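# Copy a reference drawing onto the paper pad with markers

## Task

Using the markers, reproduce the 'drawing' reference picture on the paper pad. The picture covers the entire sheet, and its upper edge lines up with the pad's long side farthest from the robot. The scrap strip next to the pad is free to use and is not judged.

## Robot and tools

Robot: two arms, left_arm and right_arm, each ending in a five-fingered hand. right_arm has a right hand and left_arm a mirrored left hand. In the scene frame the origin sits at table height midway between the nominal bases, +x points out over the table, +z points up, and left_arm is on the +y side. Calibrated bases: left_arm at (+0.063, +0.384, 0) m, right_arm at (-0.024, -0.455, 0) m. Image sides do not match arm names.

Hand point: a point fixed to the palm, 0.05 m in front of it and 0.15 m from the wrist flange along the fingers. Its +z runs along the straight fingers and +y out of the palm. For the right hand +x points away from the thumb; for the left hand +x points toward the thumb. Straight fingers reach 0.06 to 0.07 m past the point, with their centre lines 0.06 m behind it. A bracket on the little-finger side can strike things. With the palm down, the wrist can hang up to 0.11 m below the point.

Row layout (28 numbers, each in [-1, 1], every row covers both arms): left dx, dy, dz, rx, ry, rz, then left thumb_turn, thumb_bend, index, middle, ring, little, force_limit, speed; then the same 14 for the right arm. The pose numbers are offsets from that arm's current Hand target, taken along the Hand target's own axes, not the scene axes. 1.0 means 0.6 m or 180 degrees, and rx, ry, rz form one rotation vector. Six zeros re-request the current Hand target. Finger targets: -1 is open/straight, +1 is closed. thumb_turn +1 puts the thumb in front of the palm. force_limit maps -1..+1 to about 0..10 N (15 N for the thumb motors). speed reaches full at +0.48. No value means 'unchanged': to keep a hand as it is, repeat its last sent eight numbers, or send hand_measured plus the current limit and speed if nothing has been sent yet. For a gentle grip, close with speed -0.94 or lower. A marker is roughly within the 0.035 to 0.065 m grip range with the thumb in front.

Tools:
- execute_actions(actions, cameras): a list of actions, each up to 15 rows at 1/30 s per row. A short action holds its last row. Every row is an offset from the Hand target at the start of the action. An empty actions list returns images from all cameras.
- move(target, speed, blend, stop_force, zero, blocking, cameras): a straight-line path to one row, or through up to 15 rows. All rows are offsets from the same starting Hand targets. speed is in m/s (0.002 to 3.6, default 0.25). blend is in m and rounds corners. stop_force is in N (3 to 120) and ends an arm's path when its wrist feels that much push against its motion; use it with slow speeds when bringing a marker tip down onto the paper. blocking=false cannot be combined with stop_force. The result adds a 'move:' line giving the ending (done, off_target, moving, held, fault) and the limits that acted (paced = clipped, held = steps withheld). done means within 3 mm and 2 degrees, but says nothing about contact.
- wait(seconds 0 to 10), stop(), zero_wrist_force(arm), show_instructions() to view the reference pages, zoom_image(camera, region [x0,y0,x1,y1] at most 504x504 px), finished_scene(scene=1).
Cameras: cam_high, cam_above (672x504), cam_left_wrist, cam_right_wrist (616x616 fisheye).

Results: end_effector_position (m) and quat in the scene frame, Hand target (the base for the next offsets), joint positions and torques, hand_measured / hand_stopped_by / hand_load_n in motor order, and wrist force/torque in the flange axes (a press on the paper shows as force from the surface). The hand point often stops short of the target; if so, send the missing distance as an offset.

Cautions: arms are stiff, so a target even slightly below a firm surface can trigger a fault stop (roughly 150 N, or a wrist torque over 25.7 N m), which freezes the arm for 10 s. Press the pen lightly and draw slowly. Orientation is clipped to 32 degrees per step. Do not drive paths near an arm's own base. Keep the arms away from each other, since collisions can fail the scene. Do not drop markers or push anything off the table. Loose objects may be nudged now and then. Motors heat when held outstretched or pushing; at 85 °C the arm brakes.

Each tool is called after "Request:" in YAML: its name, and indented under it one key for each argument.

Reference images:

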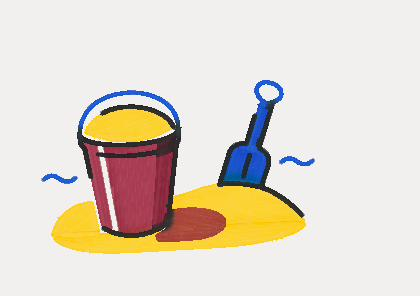

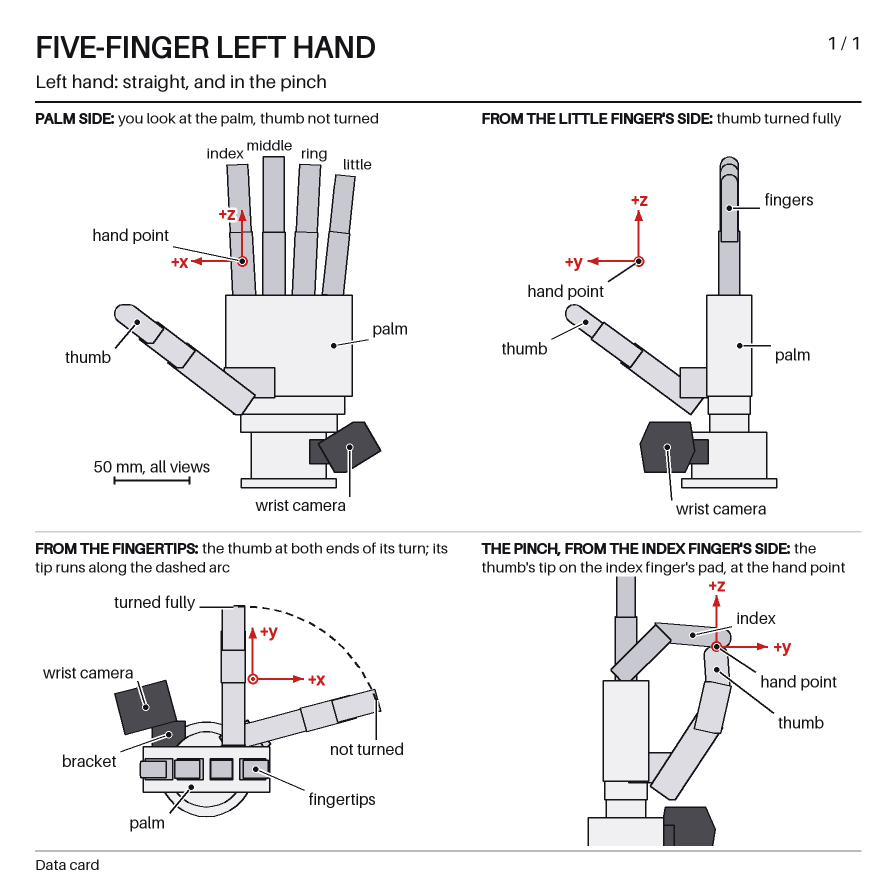

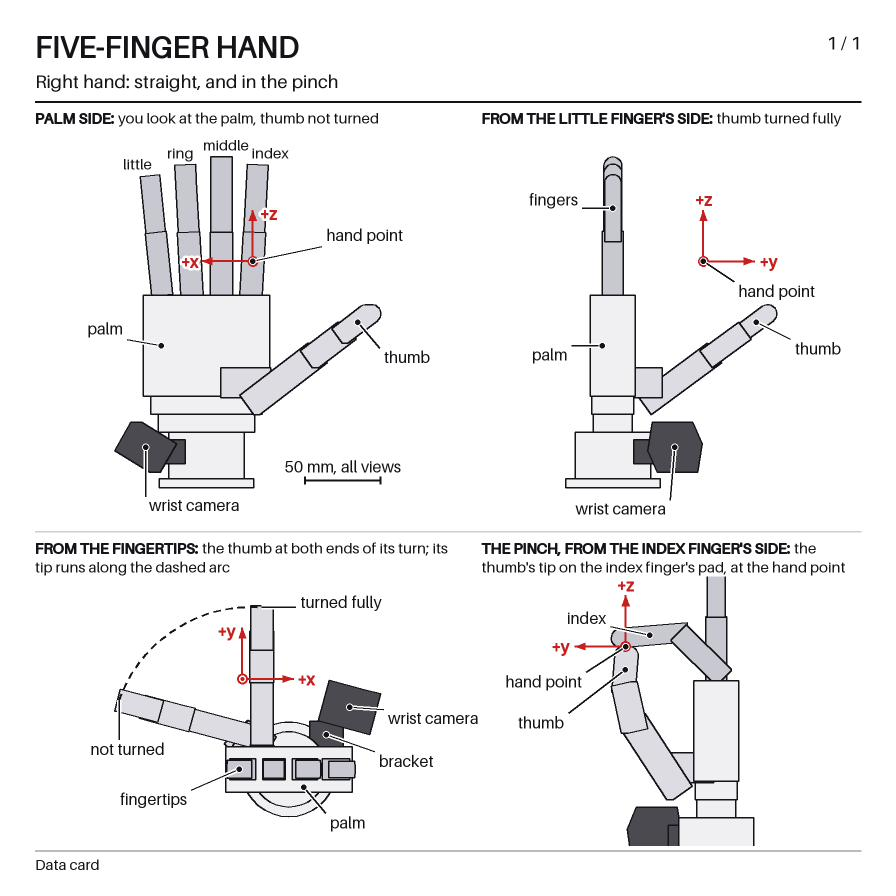

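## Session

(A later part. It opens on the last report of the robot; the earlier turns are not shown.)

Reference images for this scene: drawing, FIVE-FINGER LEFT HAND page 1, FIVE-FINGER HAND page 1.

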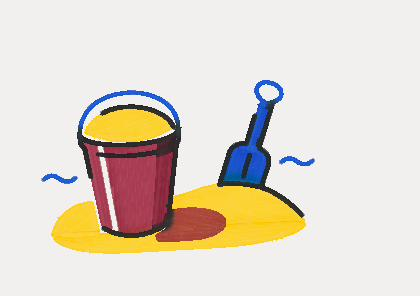

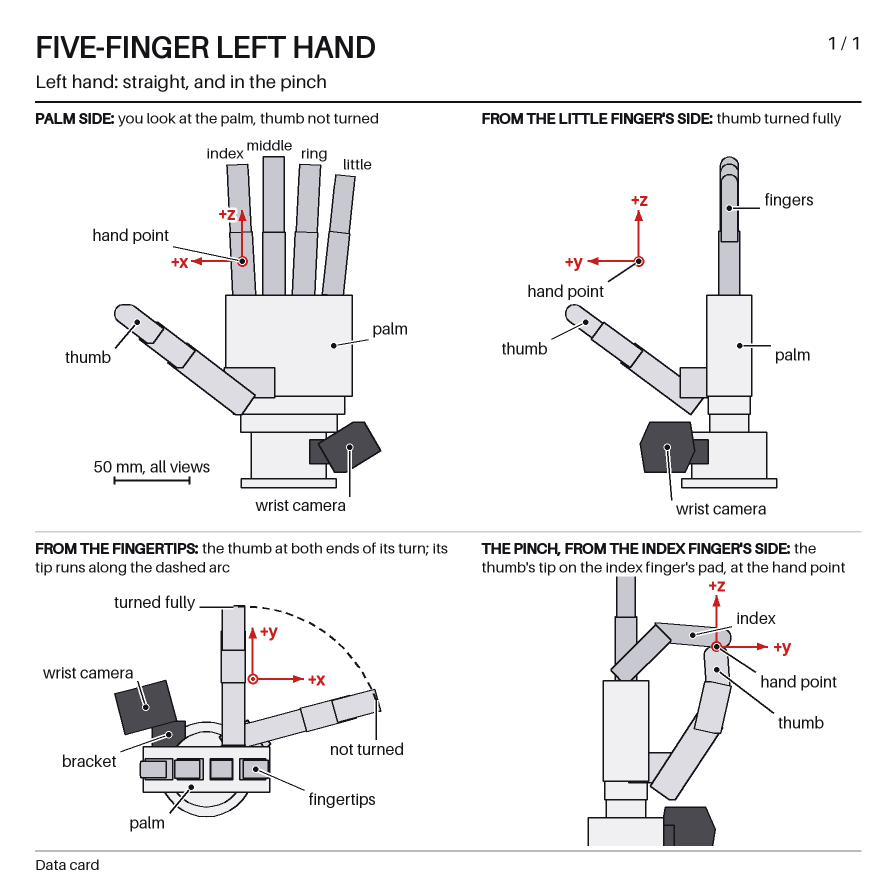

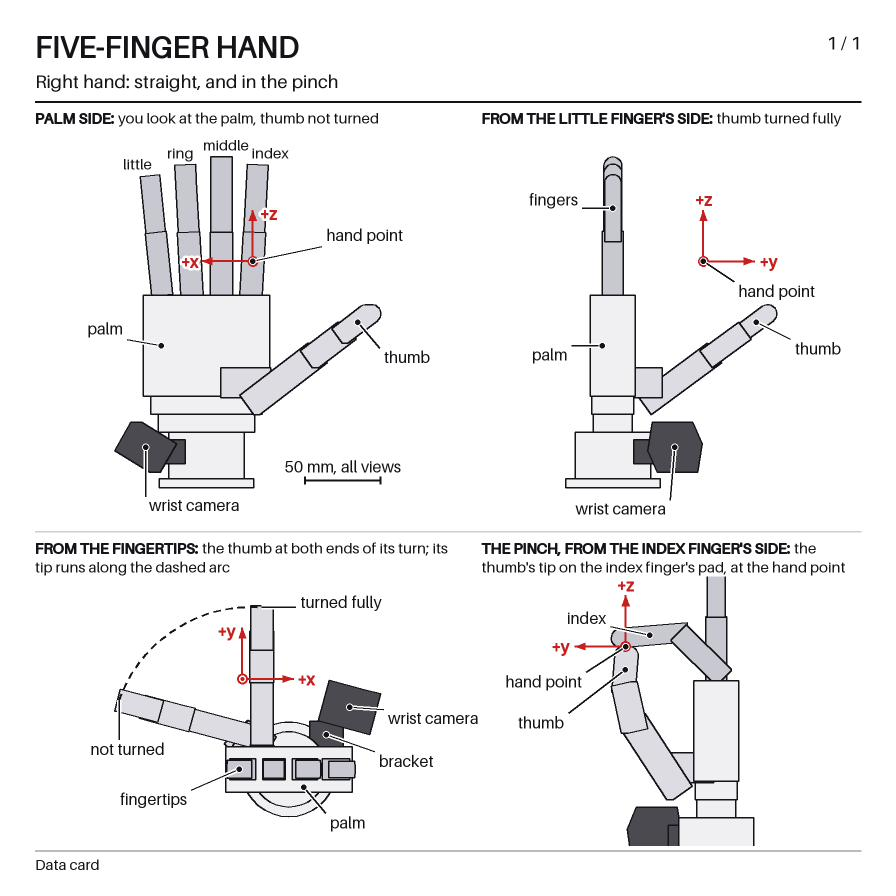

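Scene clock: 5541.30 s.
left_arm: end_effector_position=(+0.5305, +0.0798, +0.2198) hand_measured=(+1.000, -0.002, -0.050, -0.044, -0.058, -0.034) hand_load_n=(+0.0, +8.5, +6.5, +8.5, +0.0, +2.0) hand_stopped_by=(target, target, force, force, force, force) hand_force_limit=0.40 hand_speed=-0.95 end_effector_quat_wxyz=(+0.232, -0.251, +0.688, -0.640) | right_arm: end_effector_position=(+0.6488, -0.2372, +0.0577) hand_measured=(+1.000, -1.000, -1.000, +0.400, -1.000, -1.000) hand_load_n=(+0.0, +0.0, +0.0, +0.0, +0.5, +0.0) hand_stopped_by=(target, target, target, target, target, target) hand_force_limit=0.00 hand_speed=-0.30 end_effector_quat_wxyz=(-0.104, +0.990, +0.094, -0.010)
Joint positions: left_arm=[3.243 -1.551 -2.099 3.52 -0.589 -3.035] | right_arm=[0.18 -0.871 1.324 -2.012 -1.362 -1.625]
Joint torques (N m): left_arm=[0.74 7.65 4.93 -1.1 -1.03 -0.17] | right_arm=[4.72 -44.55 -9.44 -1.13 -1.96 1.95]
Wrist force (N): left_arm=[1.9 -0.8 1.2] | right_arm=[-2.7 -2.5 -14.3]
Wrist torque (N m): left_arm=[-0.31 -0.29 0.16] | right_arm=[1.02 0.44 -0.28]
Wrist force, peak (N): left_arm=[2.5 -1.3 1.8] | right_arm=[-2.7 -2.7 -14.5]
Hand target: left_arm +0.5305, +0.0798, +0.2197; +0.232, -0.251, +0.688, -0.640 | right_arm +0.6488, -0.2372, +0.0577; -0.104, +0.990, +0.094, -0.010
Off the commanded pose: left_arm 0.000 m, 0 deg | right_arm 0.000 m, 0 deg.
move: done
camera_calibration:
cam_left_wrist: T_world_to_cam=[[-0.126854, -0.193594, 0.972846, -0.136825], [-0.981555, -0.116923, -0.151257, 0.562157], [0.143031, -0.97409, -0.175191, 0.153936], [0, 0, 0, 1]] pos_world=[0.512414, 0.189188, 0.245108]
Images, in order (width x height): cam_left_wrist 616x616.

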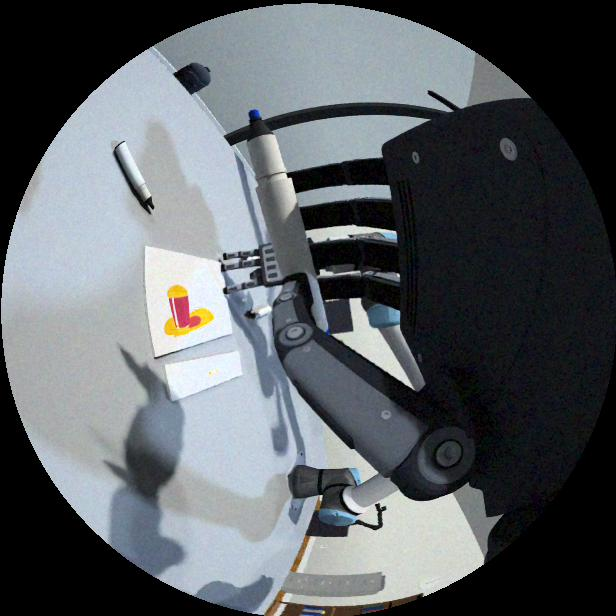

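Request:
move:
  target: [0.0536,-0.0377,0.0613,0.0224,-0.1166,-0.5090,1,0,0.33,0.33,0.31,0.31,0.4,-0.95,0,0,0,0,0,0,1,-1,-1,0.4,-1,-1,0,-0.3]
  speed: 0.2
  cameras: ["cam_high","cam_above","cam_left_wrist"]

Scene clock: 5614.20 s.
left_arm: end_effector_position=(+0.5305, +0.0297, +0.2396) hand_measured=(+1.000, -0.002, -0.050, -0.044, -0.058, -0.034) hand_load_n=(+0.0, +8.5, +6.5, +8.5, +0.0, +2.0) hand_stopped_by=(target, target, force, force, force, force) hand_force_limit=0.40 hand_speed=-0.95 end_effector_quat_wxyz=(+0.178, +0.758, -0.232, +0.583) | right_arm: end_effector_position=(+0.6488, -0.2372, +0.0577) hand_measured=(+1.000, -1.000, -1.000, +0.400, -1.000, -1.000) hand_load_n=(+0.0, +0.0, +0.5, +0.0, +0.5, +0.0) hand_stopped_by=(target, target, target, target, target, target) hand_force_limit=0.00 hand_speed=-0.30 end_effector_quat_wxyz=(-0.104, +0.990, +0.094, -0.010)
Joint positions: left_arm=[3.027 -1.6 -2.129 3.436 -1.1 -4.575] | right_arm=[0.18 -0.871 1.324 -2.012 -1.362 -1.625]
Joint torques (N m): left_arm=[13.35 26.73 7.59 2.58 1.66 -1.13] | right_arm=[5.49 -45.43 -9.53 -1.29 -1.83 1.96]
Wrist force (N): left_arm=[3.7 2.4 1.6] | right_arm=[-2.7 -2.6 -14.0]
Wrist torque (N m): left_arm=[0.29 -0.64 0.27] | right_arm=[0.99 0.42 -0.28]
Wrist force, peak (N): left_arm=[3.8 2.9 1.7] | right_arm=[-2.7 -3.0 -14.5]
Hand target: left_arm +0.5305, +0.0298, +0.2396; +0.178, +0.758, -0.232, +0.583 | right_arm +0.6488, -0.2372, +0.0577; -0.104, +0.990, +0.094, -0.010
Off the commanded pose: left_arm 0.000 m, 0 deg | right_arm 0.000 m, 0 deg.
move: done
camera_calibration:
cam_left_wrist: T_world_to_cam=[[0.590149, 0.777581, 0.217005, -0.393889], [-0.353837, 0.00753242, 0.935277, -0.0377765], [0.725619, -0.628737, 0.279582, -0.319663], [0, 0, 0, 1]] pos_world=[0.451041, 0.105582, 0.21018]
Images, in order (width x height): cam_high 672x504, cam_above 672x504, cam_left_wrist 616x616.

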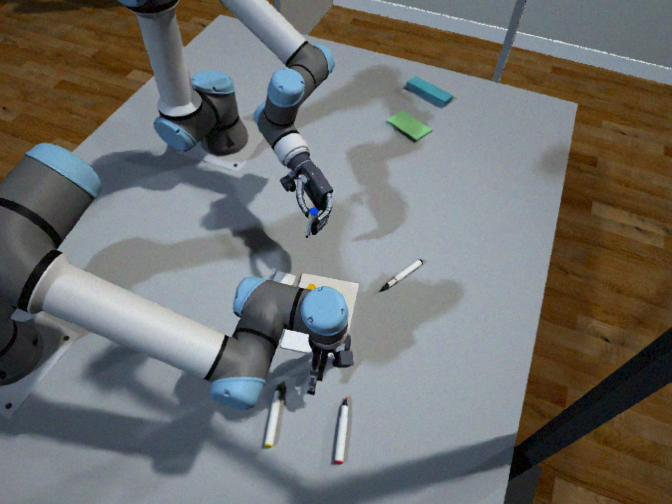

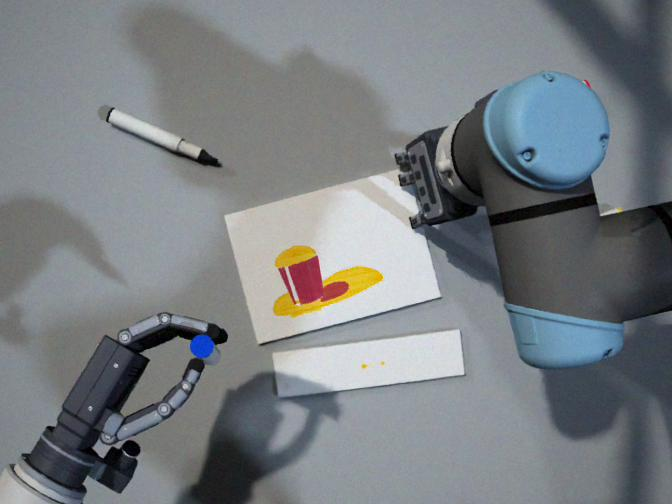

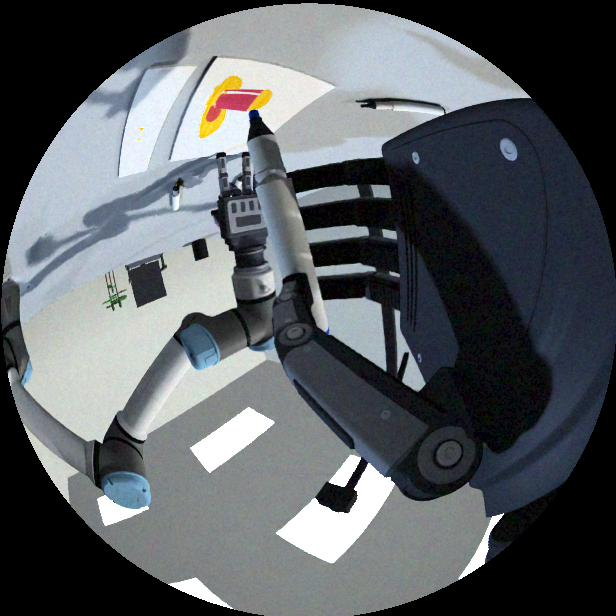

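Request:
move:
  target: [-0.1360,0.1512,0.0691,0,0,0,1,0,0.33,0.33,0.31,0.31,0.4,-0.95,0,0,0,0,0,0,1,-1,-1,0.4,-1,-1,0,-0.3]
  speed: 0.12
  cameras: ["cam_high","cam_above","cam_left_wrist"]

Request:
zoom_image:
  camera: "cam_left_wrist"
  region: [100, 20, 400, 320]

Request:
zoom_image:
  camera: "cam_above"
  region: [200, 260, 420, 440]

Scene clock: 5639.57 s.
left_arm: end_effector_position=(+0.4955, -0.0560, +0.1500) hand_measured=(+1.000, -0.002, -0.050, -0.044, -0.058, -0.034) hand_load_n=(+0.0, +8.5, +6.5, +8.5, +0.0, +2.0) hand_stopped_by=(target, target, force, force, force, force) hand_force_limit=0.40 hand_speed=-0.95 end_effector_quat_wxyz=(+0.178, +0.758, -0.232, +0.583) | right_arm: end_effector_position=(+0.6488, -0.2372, +0.0577) hand_measured=(+1.000, -1.000, -1.000, +0.400, -1.000, -1.000) hand_load_n=(+0.0, +0.0, +0.0, +0.0, +0.0, +0.0) hand_stopped_by=(target, target, target, target, target, target) hand_force_limit=0.00 hand_speed=-0.30 end_effector_quat_wxyz=(-0.104, +0.990, +0.094, -0.010)
Joint positions: left_arm=[2.742 -1.813 -2.176 3.723 -1.374 -4.659] | right_arm=[0.18 -0.871 1.324 -2.012 -1.362 -1.625]
Joint torques (N m): left_arm=[6.75 30.47 23.5 0.41 0.13 1.6] | right_arm=[4.39 -44.98 -10.38 -1.32 -1.83 2.03]
Wrist force (N): left_arm=[3.5 1.8 1.5] | right_arm=[-2.7 -2.3 -14.0]
Wrist torque (N m): left_arm=[0.14 -0.68 0.37] | right_arm=[1.04 0.42 -0.26]
Wrist force, peak (N): left_arm=[3.8 2.9 1.8] | right_arm=[-2.9 -2.5 -14.6]
Hand target: left_arm +0.4955, -0.0560, +0.1500; +0.178, +0.758, -0.232, +0.583 | right_arm +0.6488, -0.2372, +0.0577; -0.104, +0.990, +0.094, -0.010
Off the commanded pose: left_arm 0.000 m, 0 deg | right_arm 0.000 m, 0 deg.
move: done
camera_calibration:
cam_left_wrist: T_world_to_cam=[[0.590147, 0.777689, 0.216625, -0.287107], [-0.353506, 0.00770151, 0.9354, 0.0341299], [0.725782, -0.628602, 0.279463, -0.323155], [0, 0, 0, 1]] pos_world=[0.41604, 0.0198816, 0.120579]
Images, in order (width x height): cam_high 672x504, cam_above 672x504, cam_left_wrist 616x616.

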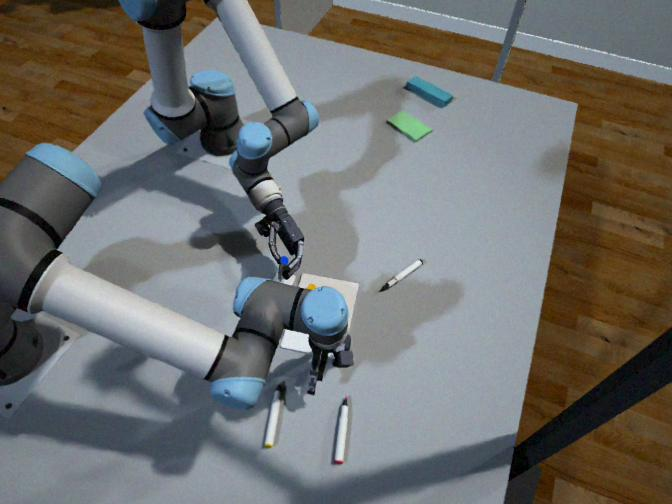

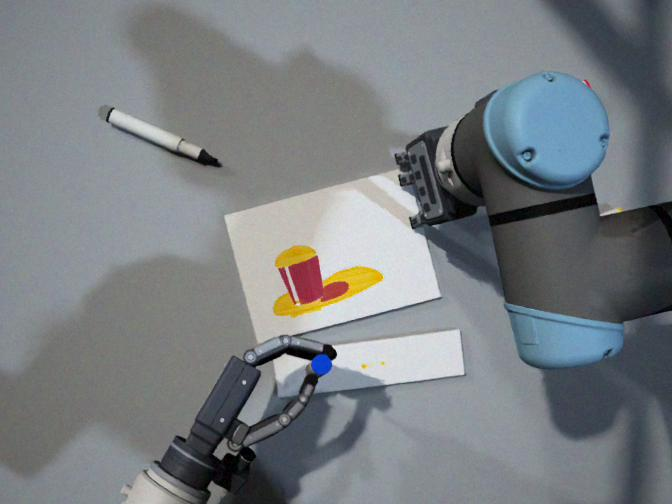

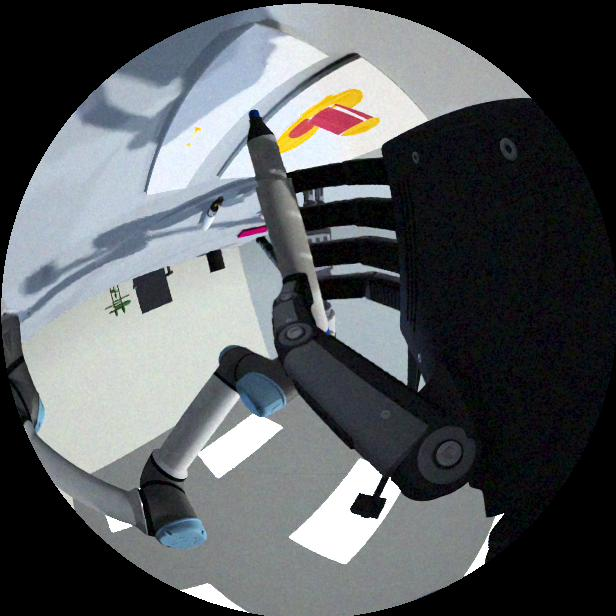

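Scaled by 1.680 from the camera's 616x616 image, which has a finer 880x880 frame.

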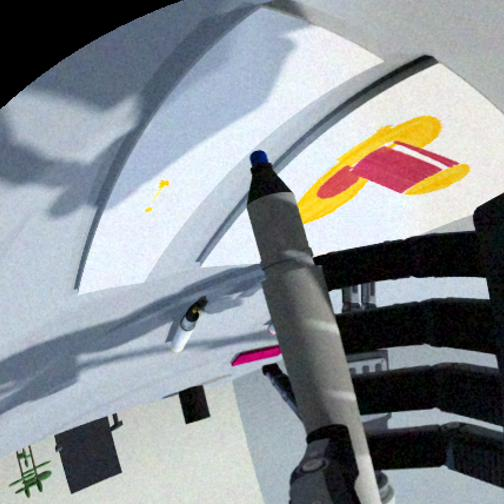

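Scaled by 2.291.

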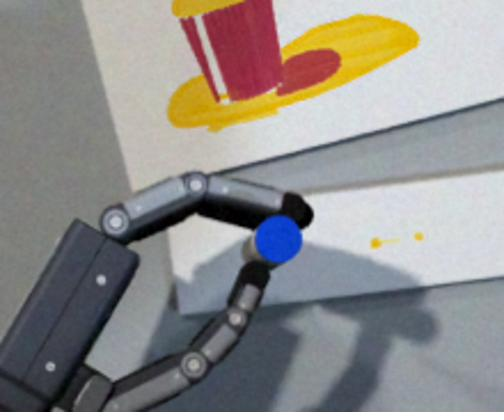

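Request:
move:
  target:
    - [-0.0161,0,0.0043,0,0,0,1,0,0.33,0.33,0.31,0.31,0.4,-0.95,0,0,0,0,0,0,1,-1,-1,0.4,-1,-1,0,-0.3]
    - [-0.0660,0,0.0177,0,0,0,1,0,0.33,0.33,0.31,0.31,0.4,-0.95,0,0,0,0,0,0,1,-1,-1,0.4,-1,-1,0,-0.3]
  speed: [0.02,0.005]
  stop_force: 3

Request:
move:
  target: [0.0161,0,-0.0043,0,0,0,1,0,0.33,0.33,0.31,0.31,0.4,-0.95,0,0,0,0,0,0,1,-1,-1,0.4,-1,-1,0,-0.3]
  speed: 0.05
  cameras: ["cam_high","cam_above","cam_left_wrist"]

Request:
zoom_image:
  camera: "cam_left_wrist"
  region: [180, 40, 330, 190]

Scene clock: 5660.23 s.
left_arm: end_effector_position=(+0.4956, -0.0560, +0.1166) hand_measured=(+1.000, -0.002, -0.052, -0.044, -0.058, -0.034) hand_load_n=(+0.5, +8.0, +7.0, +8.5, +0.0, +1.5) hand_stopped_by=(target, target, force, force, force, force) hand_force_limit=0.40 hand_speed=-0.95 end_effector_quat_wxyz=(+0.178, +0.758, -0.232, +0.583) | right_arm: end_effector_position=(+0.6488, -0.2372, +0.0577) hand_measured=(+1.000, -1.000, -1.000, +0.400, -1.000, -1.000) hand_load_n=(+0.0, +0.0, +0.0, +0.0, +0.5, +0.0) hand_stopped_by=(target, target, target, target, target, target) hand_force_limit=0.00 hand_speed=-0.30 end_effector_quat_wxyz=(-0.104, +0.990, +0.094, -0.010)
Joint positions: left_arm=[2.742 -1.889 -2.201 3.824 -1.374 -4.659] | right_arm=[0.18 -0.871 1.324 -2.012 -1.362 -1.625]
Joint torques (N m): left_arm=[10.96 37.99 20.64 -1.24 1.19 -0.89] | right_arm=[4.91 -44.92 -10.06 -1.52 -1.93 1.94]
Wrist force (N): left_arm=[6.5 1.8 0.9] | right_arm=[-2.5 -2.7 -14.2]
Wrist torque (N m): left_arm=[0.16 -0.66 0.38] | right_arm=[0.97 0.40 -0.27]
Wrist force, peak (N): left_arm=[7.8 1.9 0.7] | right_arm=[-2.7 -2.6 -14.5]
Hand target: left_arm +0.4956, -0.0560, +0.1166; +0.178, +0.758, -0.232, +0.583 (not the last commanded pose) | right_arm +0.6488, -0.2372, +0.0577; -0.104, +0.990, +0.094, -0.010
Off the commanded pose: left_arm 0.008 m, 0 deg | right_arm 0.000 m, 0 deg.
move: contact (left_arm); path passed 1 of 2 targets

Scene clock: 5660.97 s.
left_arm: end_effector_position=(+0.4956, -0.0560, +0.1267) hand_measured=(+1.000, -0.002, -0.052, -0.044, -0.058, -0.034) hand_load_n=(+0.0, +8.5, +6.5, +8.5, +0.0, +2.0) hand_stopped_by=(target, target, force, force, force, force) hand_force_limit=0.40 hand_speed=-0.95 end_effector_quat_wxyz=(+0.178, +0.758, -0.232, +0.583) end_effector_velocity=(+0.001, +0.000, +0.000) end_effector_angular_velocity=(-0.001, -0.003, +0.001) | right_arm: end_effector_position=(+0.6488, -0.2372, +0.0577) hand_measured=(+1.000, -1.000, -1.000, +0.400, -1.000, -1.000) hand_load_n=(+0.0, +0.0, +0.0, +0.0, +0.5, +0.0) hand_stopped_by=(target, target, target, target, target, target) hand_force_limit=0.00 hand_speed=-0.30 end_effector_quat_wxyz=(-0.104, +0.990, +0.094, -0.010)
Joint positions: left_arm=[2.742 -1.865 -2.194 3.794 -1.374 -4.659] | right_arm=[0.18 -0.871 1.324 -2.012 -1.362 -1.625]
Joint velocities: left_arm=[0 -0.003 0.001 0.005 -0.001 0] | right_arm=[within noise]
Joint torques (N m): left_arm=[5.67 14.07 14.25 2.99 0.42 -0.85] | right_arm=[4.66 -44.91 -9.7 -1.48 -1.81 2]
Wrist force (N): left_arm=[3.6 2.0 1.1] | right_arm=[-2.7 -2.6 -14.1]
Wrist torque (N m): left_arm=[0.17 -0.67 0.36] | right_arm=[0.99 0.43 -0.28]
Wrist force, peak (N): left_arm=[6.4 1.6 0.9] | right_arm=[-2.5 -2.6 -14.5]
Hand target: left_arm +0.4956, -0.0560, +0.1266; +0.178, +0.758, -0.232, +0.583 | right_arm +0.6488, -0.2372, +0.0577; -0.104, +0.990, +0.094, -0.010
Off the commanded pose: left_arm 0.000 m, 0 deg | right_arm 0.000 m, 0 deg.
move: done
camera_calibration:
cam_left_wrist: T_world_to_cam=[[0.589873, 0.777843, 0.216819, -0.282086], [-0.353946, 0.00772309, 0.935234, 0.0561941], [0.725791, -0.628411, 0.27987, -0.316835], [0, 0, 0, 1]] pos_world=[0.416241, 0.0198817, 0.0972796]
Images, in order (width x height): cam_high 672x504, cam_above 672x504, cam_left_wrist 616x616.

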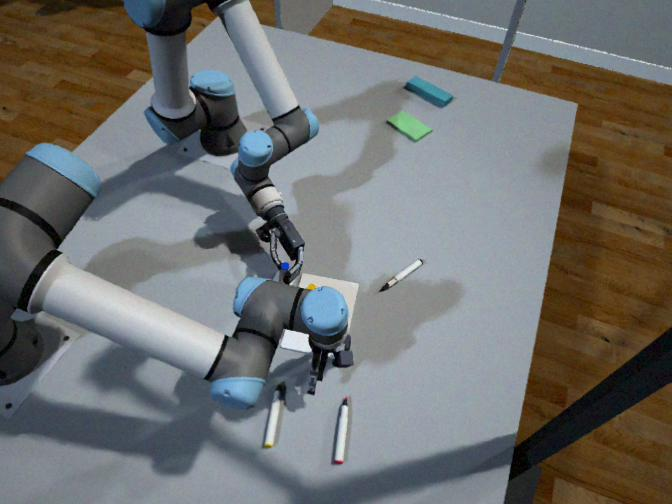

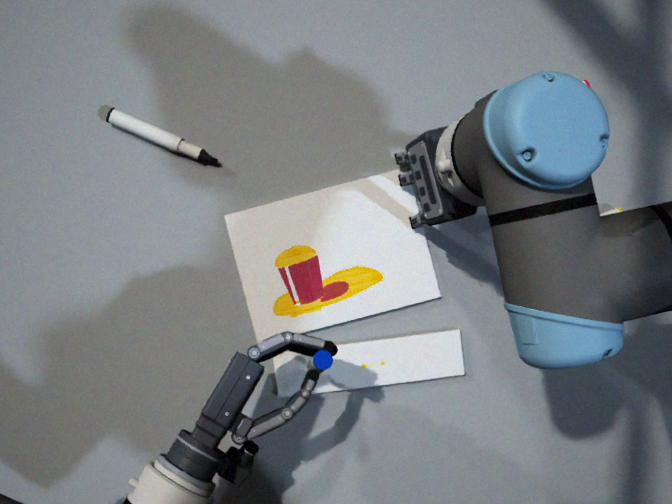

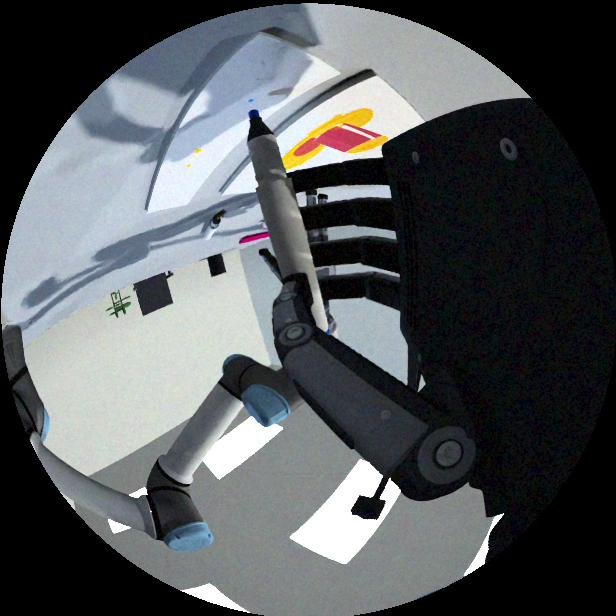

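Scaled by 3.360 from the camera's 616x616 image, which has a finer 880x880 frame.

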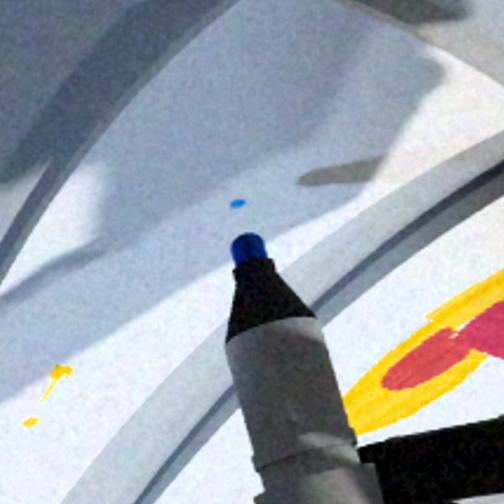

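Request:
move:
  target: [0.0052,-0.0083,-0.1737,0,0,0,1,0,0.33,0.33,0.31,0.31,0.4,-0.95,0,0,0,0,0,0,1,-1,-1,0.4,-1,-1,0,-0.3]
  speed: 0.15
  cameras: ["cam_above"]

Request:
zoom_image:
  camera: "cam_above"
  region: [260, 310, 400, 410]

Request:
zoom_image:
  camera: "cam_above"
  region: [210, 150, 460, 400]

Scene clock: 5674.03 s.
left_arm: end_effector_position=(+0.4156, +0.0040, +0.1564) hand_measured=(+1.000, -0.002, -0.052, -0.044, -0.058, -0.034) hand_load_n=(+0.0, +8.5, +6.5, +8.5, +0.0, +2.0) hand_stopped_by=(target, target, force, force, force, force) hand_force_limit=0.40 hand_speed=-0.95 end_effector_quat_wxyz=(+0.178, +0.758, -0.232, +0.583) | right_arm: end_effector_position=(+0.6488, -0.2372, +0.0577) hand_measured=(+1.000, -1.000, -1.000, +0.400, -1.000, -1.000) hand_load_n=(+0.0, +0.0, +0.0, +0.0, +0.5, +0.0) hand_stopped_by=(target, target, target, target, target, target) hand_force_limit=0.00 hand_speed=-0.30 end_effector_quat_wxyz=(-0.104, +0.990, +0.094, -0.010)
Joint positions: left_arm=[2.85 -1.571 -2.442 3.74 -1.27 -4.629] | right_arm=[0.18 -0.871 1.324 -2.012 -1.362 -1.625]
Joint torques (N m): left_arm=[-14.46 25.04 14.94 2.43 -0.59 -1.22] | right_arm=[3.52 -44.73 -9.95 -1.72 -1.81 1.9]
Wrist force (N): left_arm=[3.5 2.3 1.6] | right_arm=[-2.6 -2.6 -14.1]
Wrist torque (N m): left_arm=[0.22 -0.67 0.25] | right_arm=[0.98 0.40 -0.27]
Wrist force, peak (N): left_arm=[3.9 2.2 2.7] | right_arm=[-2.7 -2.7 -14.5]
Hand target: left_arm +0.4155, +0.0040, +0.1564; +0.178, +0.758, -0.232, +0.583 | right_arm +0.6488, -0.2372, +0.0577; -0.104, +0.990, +0.094, -0.010
Off the commanded pose: left_arm 0.000 m, 0 deg | right_arm 0.000 m, 0 deg.
move: done
Images, in order (width x height): cam_above 672x504.

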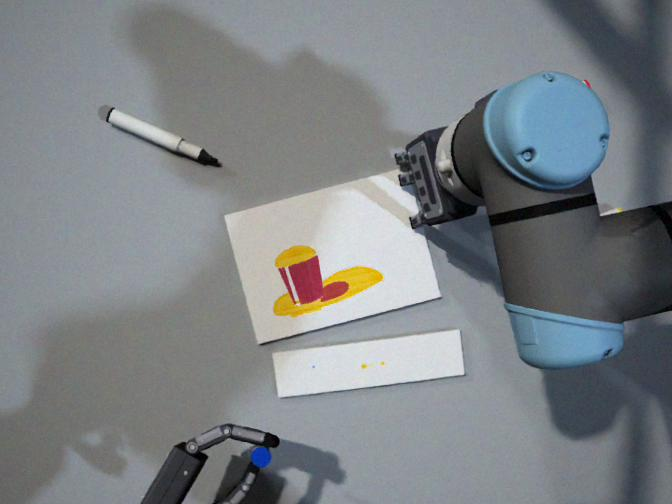

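Scaled by 3.600.

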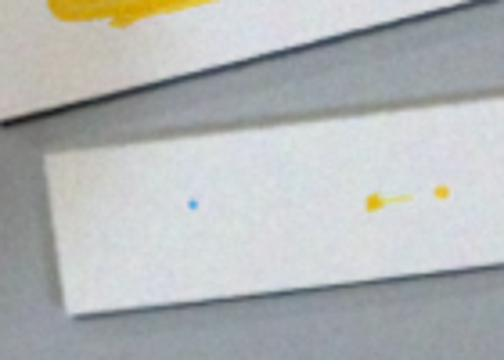

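Scaled by 2.016.

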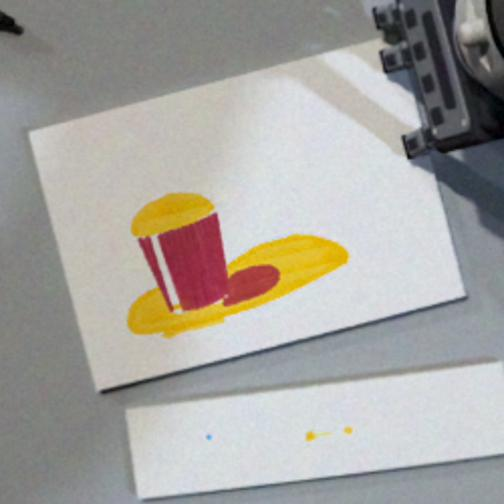

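Request:
move:
  target: [0.1018,-0.0278,0.3567,0,0,0,1,0,0.33,0.33,0.31,0.31,0.4,-0.95,0,0,0,0,0,0,1,-1,-1,0.4,-1,-1,0,-0.3]
  speed: 0.12
  cameras: ["cam_high","cam_above","cam_left_wrist"]

Request:
zoom_image:
  camera: "cam_above"
  region: [300, 120, 480, 300]

Scene clock: 5712.67 s.
left_arm: end_effector_position=(+0.6092, -0.1067, +0.1602) hand_measured=(+1.000, -0.002, -0.052, -0.044, -0.058, -0.034) hand_load_n=(+0.0, +8.5, +6.5, +8.5, +0.0, +2.5) hand_stopped_by=(target, target, force, force, force, force) hand_force_limit=0.40 hand_speed=-0.95 end_effector_quat_wxyz=(+0.178, +0.758, -0.232, +0.583) | right_arm: end_effector_position=(+0.6488, -0.2372, +0.0577) hand_measured=(+1.000, -1.000, -1.000, +0.400, -1.000, -1.000) hand_load_n=(+0.0, +0.0, +0.5, +0.0, +0.5, +0.0) hand_stopped_by=(target, target, target, target, target, target) hand_force_limit=0.00 hand_speed=-0.30 end_effector_quat_wxyz=(-0.104, +0.990, +0.094, -0.010)
Joint positions: left_arm=[2.734 -2.027 -1.815 3.576 -1.382 -4.661] | right_arm=[0.18 -0.871 1.324 -2.012 -1.362 -1.625]
Joint torques (N m): left_arm=[12.08 43.19 16.2 2.35 1.57 1.14] | right_arm=[3.95 -44.87 -9.21 -1.76 -1.74 1.9]
Wrist force (N): left_arm=[3.7 2.0 1.4] | right_arm=[-2.5 -2.6 -14.0]
Wrist torque (N m): left_arm=[0.14 -0.73 0.41] | right_arm=[0.98 0.40 -0.27]
Wrist force, peak (N): left_arm=[4.1 2.6 1.0] | right_arm=[-3.0 -2.4 -14.4]
Hand target: left_arm +0.6094, -0.1066, +0.1603; +0.178, +0.758, -0.232, +0.583 | right_arm +0.6488, -0.2372, +0.0577; -0.104, +0.990, +0.094, -0.010
Off the commanded pose: left_arm 0.000 m, 0 deg | right_arm 0.000 m, 0 deg.
move: done
camera_calibration:
cam_left_wrist: T_world_to_cam=[[0.590103, 0.777703, 0.216694, -0.317032], [-0.353623, 0.00769844, 0.935357, 0.0652754], [0.725762, -0.628584, 0.279556, -0.44047], [0, 0, 0, 1]] pos_world=[0.52984, -0.0308184, 0.130779]
Images, in order (width x height): cam_high 672x504, cam_above 672x504, cam_left_wrist 616x616.

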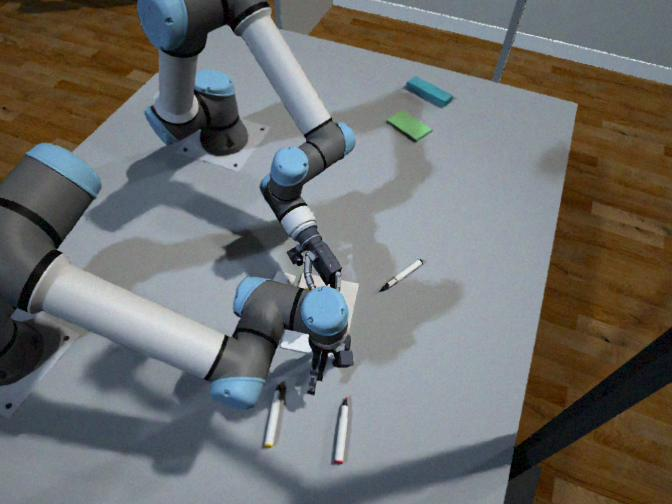

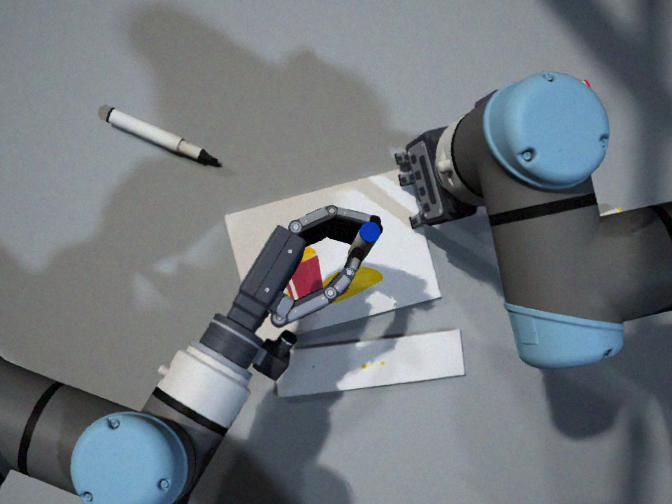

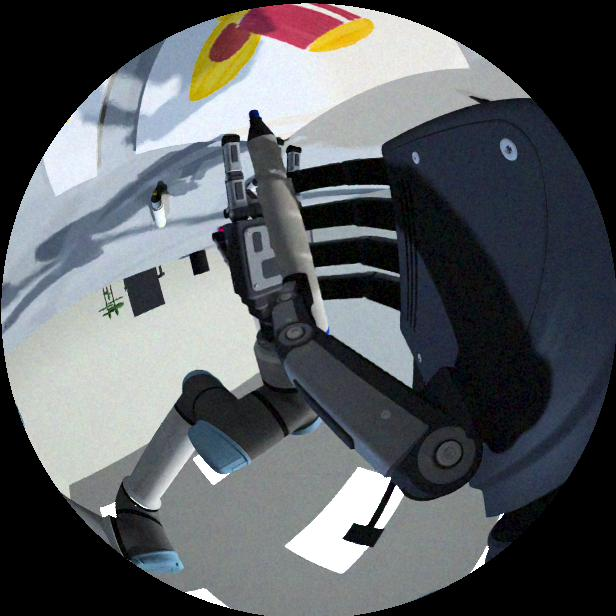

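Scaled by 2.800.

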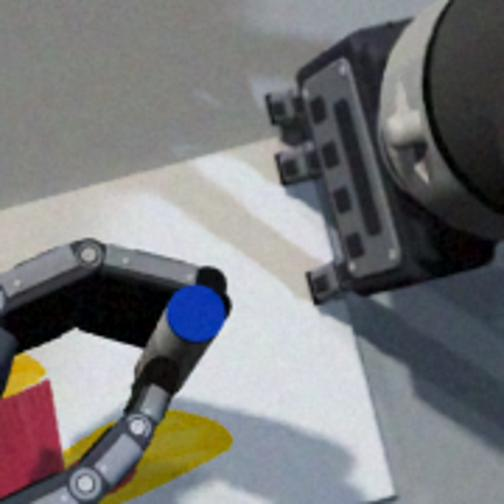

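Request:
move:
  target:
    - [-0.0563,0,0.0151,0,0,0,1,0,0.33,0.33,0.31,0.31,0.4,-0.95,0,0,0,0,0,0,1,-1,-1,0.4,-1,-1,0,-0.3]
    - [-0.0885,0,0.0237,0,0,0,1,0,0.33,0.33,0.31,0.31,0.4,-0.95,0,0,0,0,0,0,1,-1,-1,0.4,-1,-1,0,-0.3]
  speed: [0.04,0.005]
  stop_force: 3

Request:
move:
  target: [0.0161,0,-0.0043,0,0,0,1,0,0.33,0.33,0.31,0.31,0.4,-0.95,0,0,0,0,0,0,1,-1,-1,0.4,-1,-1,0,-0.3]
  speed: 0.05
  cameras: ["cam_above","cam_left_wrist"]

Request:
zoom_image:
  camera: "cam_left_wrist"
  region: [180, 20, 330, 170]

Scene clock: 5734.53 s.
left_arm: end_effector_position=(+0.6094, -0.1066, +0.1167) hand_measured=(+1.000, -0.002, -0.052, -0.044, -0.058, -0.034) hand_load_n=(+1.0, +8.5, +7.0, +8.0, +0.0, +1.5) hand_stopped_by=(target, target, force, force, force, force) hand_force_limit=0.40 hand_speed=-0.95 end_effector_quat_wxyz=(+0.178, +0.758, -0.232, +0.583) | right_arm: end_effector_position=(+0.6488, -0.2372, +0.0577) hand_measured=(+1.000, -1.000, -1.000, +0.400, -1.000, -1.000) hand_load_n=(+0.0, +0.0, +0.0, +0.0, +0.5, +0.0) hand_stopped_by=(target, target, target, target, target, target) hand_force_limit=0.00 hand_speed=-0.30 end_effector_quat_wxyz=(-0.104, +0.990, +0.094, -0.010)
Joint positions: left_arm=[2.734 -2.1 -1.844 3.678 -1.382 -4.661] | right_arm=[0.18 -0.871 1.324 -2.012 -1.362 -1.625]
Joint torques (N m): left_arm=[12.2 48.71 21.31 -1.53 1.58 -0.9] | right_arm=[3.91 -45.2 -10.15 -1.78 -1.69 1.86]
Wrist force (N): left_arm=[6.6 1.9 0.7] | right_arm=[-2.6 -2.5 -14.1]
Wrist torque (N m): left_arm=[0.20 -0.67 0.41] | right_arm=[0.99 0.41 -0.26]
Wrist force, peak (N): left_arm=[8.2 1.7 0.5] | right_arm=[-2.7 -2.9 -14.5]
Hand target: left_arm +0.6094, -0.1066, +0.1167; +0.178, +0.758, -0.232, +0.583 (not the last commanded pose) | right_arm +0.6488, -0.2372, +0.0577; -0.104, +0.990, +0.094, -0.010
Off the commanded pose: left_arm 0.011 m, 0 deg | right_arm 0.000 m, 0 deg.
move: contact (left_arm); path passed 1 of 2 targets

Scene clock: 5735.27 s.
left_arm: end_effector_position=(+0.6095, -0.1066, +0.1269) hand_measured=(+1.000, -0.002, -0.052, -0.044, -0.058, -0.034) hand_load_n=(+0.0, +8.5, +6.5, +9.0, +0.0, +2.0) hand_stopped_by=(target, target, force, force, force, force) hand_force_limit=0.40 hand_speed=-0.95 end_effector_quat_wxyz=(+0.178, +0.758, -0.232, +0.583) | right_arm: end_effector_position=(+0.6488, -0.2372, +0.0577) hand_measured=(+1.000, -1.000, -1.000, +0.400, -1.000, -1.000) hand_load_n=(+0.0, +0.0, +0.0, +0.0, +0.5, +0.0) hand_stopped_by=(target, target, target, target, target, target) hand_force_limit=0.00 hand_speed=-0.30 end_effector_quat_wxyz=(-0.104, +0.990, +0.094, -0.010)
Joint positions: left_arm=[2.734 -2.082 -1.838 3.655 -1.382 -4.661] | right_arm=[0.18 -0.871 1.324 -2.012 -1.362 -1.625]
Joint torques (N m): left_arm=[10.49 28.12 17.93 2.95 0.94 -1.02] | right_arm=[4.15 -44.23 -11.04 -1.82 -1.72 1.84]
Wrist force (N): left_arm=[3.7 2.2 1.0] | right_arm=[-2.7 -2.3 -14.2]
Wrist torque (N m): left_arm=[0.22 -0.73 0.40] | right_arm=[1.03 0.43 -0.27]
Wrist force, peak (N): left_arm=[6.9 1.7 0.9] | right_arm=[-2.6 -2.7 -14.4]
Hand target: left_arm +0.6094, -0.1066, +0.1267; +0.178, +0.758, -0.232, +0.583 | right_arm +0.6488, -0.2372, +0.0577; -0.104, +0.990, +0.094, -0.010
Off the commanded pose: left_arm 0.000 m, 0 deg | right_arm 0.000 m, 0 deg.
move: done
camera_calibration:
cam_left_wrist: T_world_to_cam=[[0.589923, 0.777805, 0.216819, -0.309826], [-0.353962, 0.0077586, 0.935228, 0.096781], [0.725743, -0.628458, 0.27989, -0.431297], [0, 0, 0, 1]] pos_world=[0.530041, -0.0308183, 0.0973796]
Images, in order (width x height): cam_above 672x504, cam_left_wrist 616x616.

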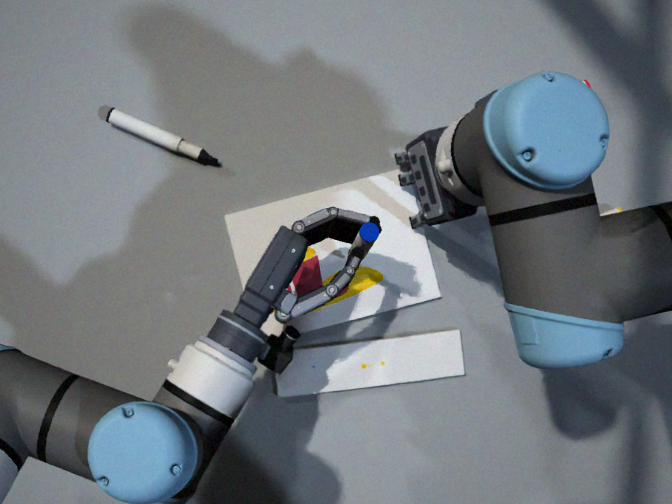

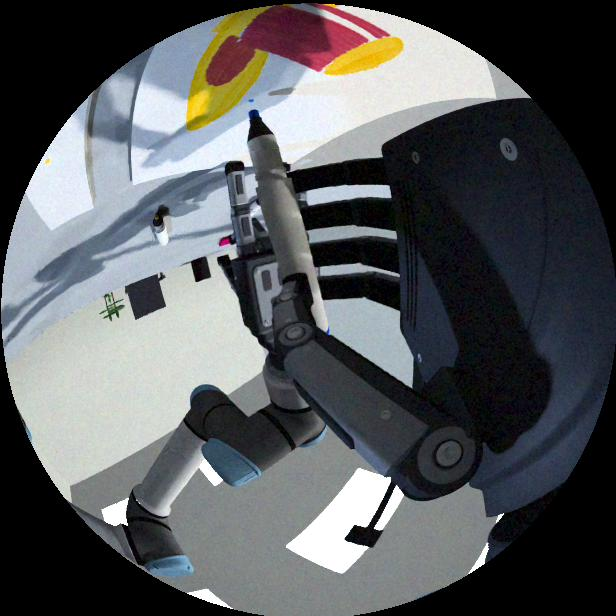

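Scaled by 3.360 from the camera's 616x616 image, which has a finer 880x880 frame.

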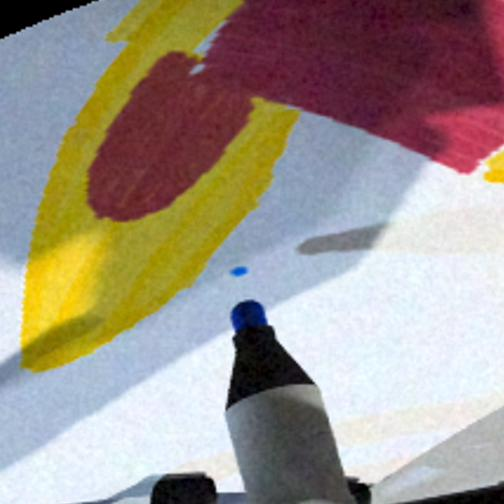

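Request:
move:
  target: [0.0052,-0.0083,-0.2,0,0,0,1,0,0.33,0.33,0.31,0.31,0.4,-0.95,0,0,0,0,0,0,1,-1,-1,0.4,-1,-1,0,-0.3]
  speed: 0.15
  cameras: ["cam_above"]

Request:
zoom_image:
  camera: "cam_above"
  region: [300, 210, 420, 310]

Request:
zoom_image:
  camera: "cam_above"
  region: [200, 150, 450, 350]

Scene clock: 5748.13 s.
left_arm: end_effector_position=(+0.5168, -0.0381, +0.1606) hand_measured=(+1.000, -0.002, -0.052, -0.044, -0.058, -0.034) hand_load_n=(+0.0, +8.5, +6.5, +8.5, +0.0, +2.0) hand_stopped_by=(target, target, force, force, force, force) hand_force_limit=0.40 hand_speed=-0.95 end_effector_quat_wxyz=(+0.178, +0.758, -0.232, +0.583) | right_arm: end_effector_position=(+0.6488, -0.2372, +0.0577) hand_measured=(+1.000, -1.000, -1.000, +0.400, -1.000, -1.000) hand_load_n=(+0.0, +0.0, +0.0, +0.0, +0.0, +0.0) hand_stopped_by=(target, target, target, target, target, target) hand_force_limit=0.00 hand_speed=-0.30 end_effector_quat_wxyz=(-0.104, +0.990, +0.094, -0.010)
Joint positions: left_arm=[2.813 -1.8 -2.154 3.684 -1.305 -4.639] | right_arm=[0.18 -0.871 1.324 -2.012 -1.362 -1.625]
Joint torques (N m): left_arm=[-15.4 30.56 13.51 2.4 -1.16 -1.21] | right_arm=[3.7 -44.65 -10.54 -1.92 -1.63 1.74]
Wrist force (N): left_arm=[3.6 2.2 0.9] | right_arm=[-2.5 -2.5 -14.2]
Wrist torque (N m): left_arm=[0.27 -0.70 0.31] | right_arm=[1.01 0.41 -0.27]
Wrist force, peak (N): left_arm=[3.9 1.9 2.5] | right_arm=[-2.7 -2.7 -14.5]
Hand target: left_arm +0.5167, -0.0381, +0.1606; +0.178, +0.758, -0.232, +0.583 | right_arm +0.6488, -0.2372, +0.0577; -0.104, +0.990, +0.094, -0.010
Off the commanded pose: left_arm 0.000 m, 0 deg | right_arm 0.000 m, 0 deg.
move: done
Images, in order (width x height): cam_above 672x504.

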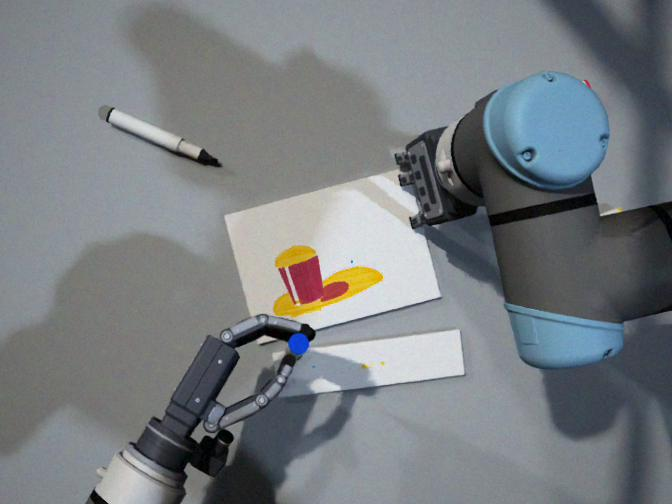

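Scaled by 4.200.

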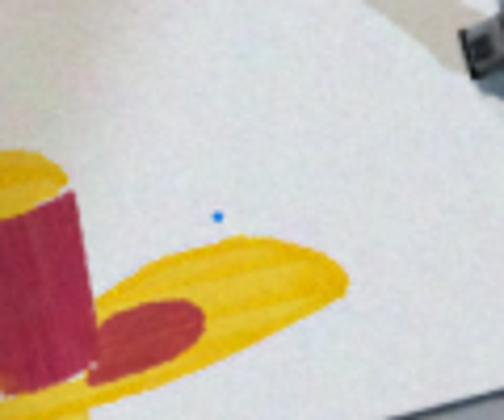

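Scaled by 2.016.

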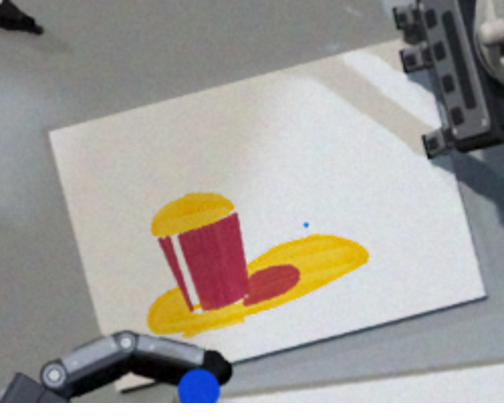

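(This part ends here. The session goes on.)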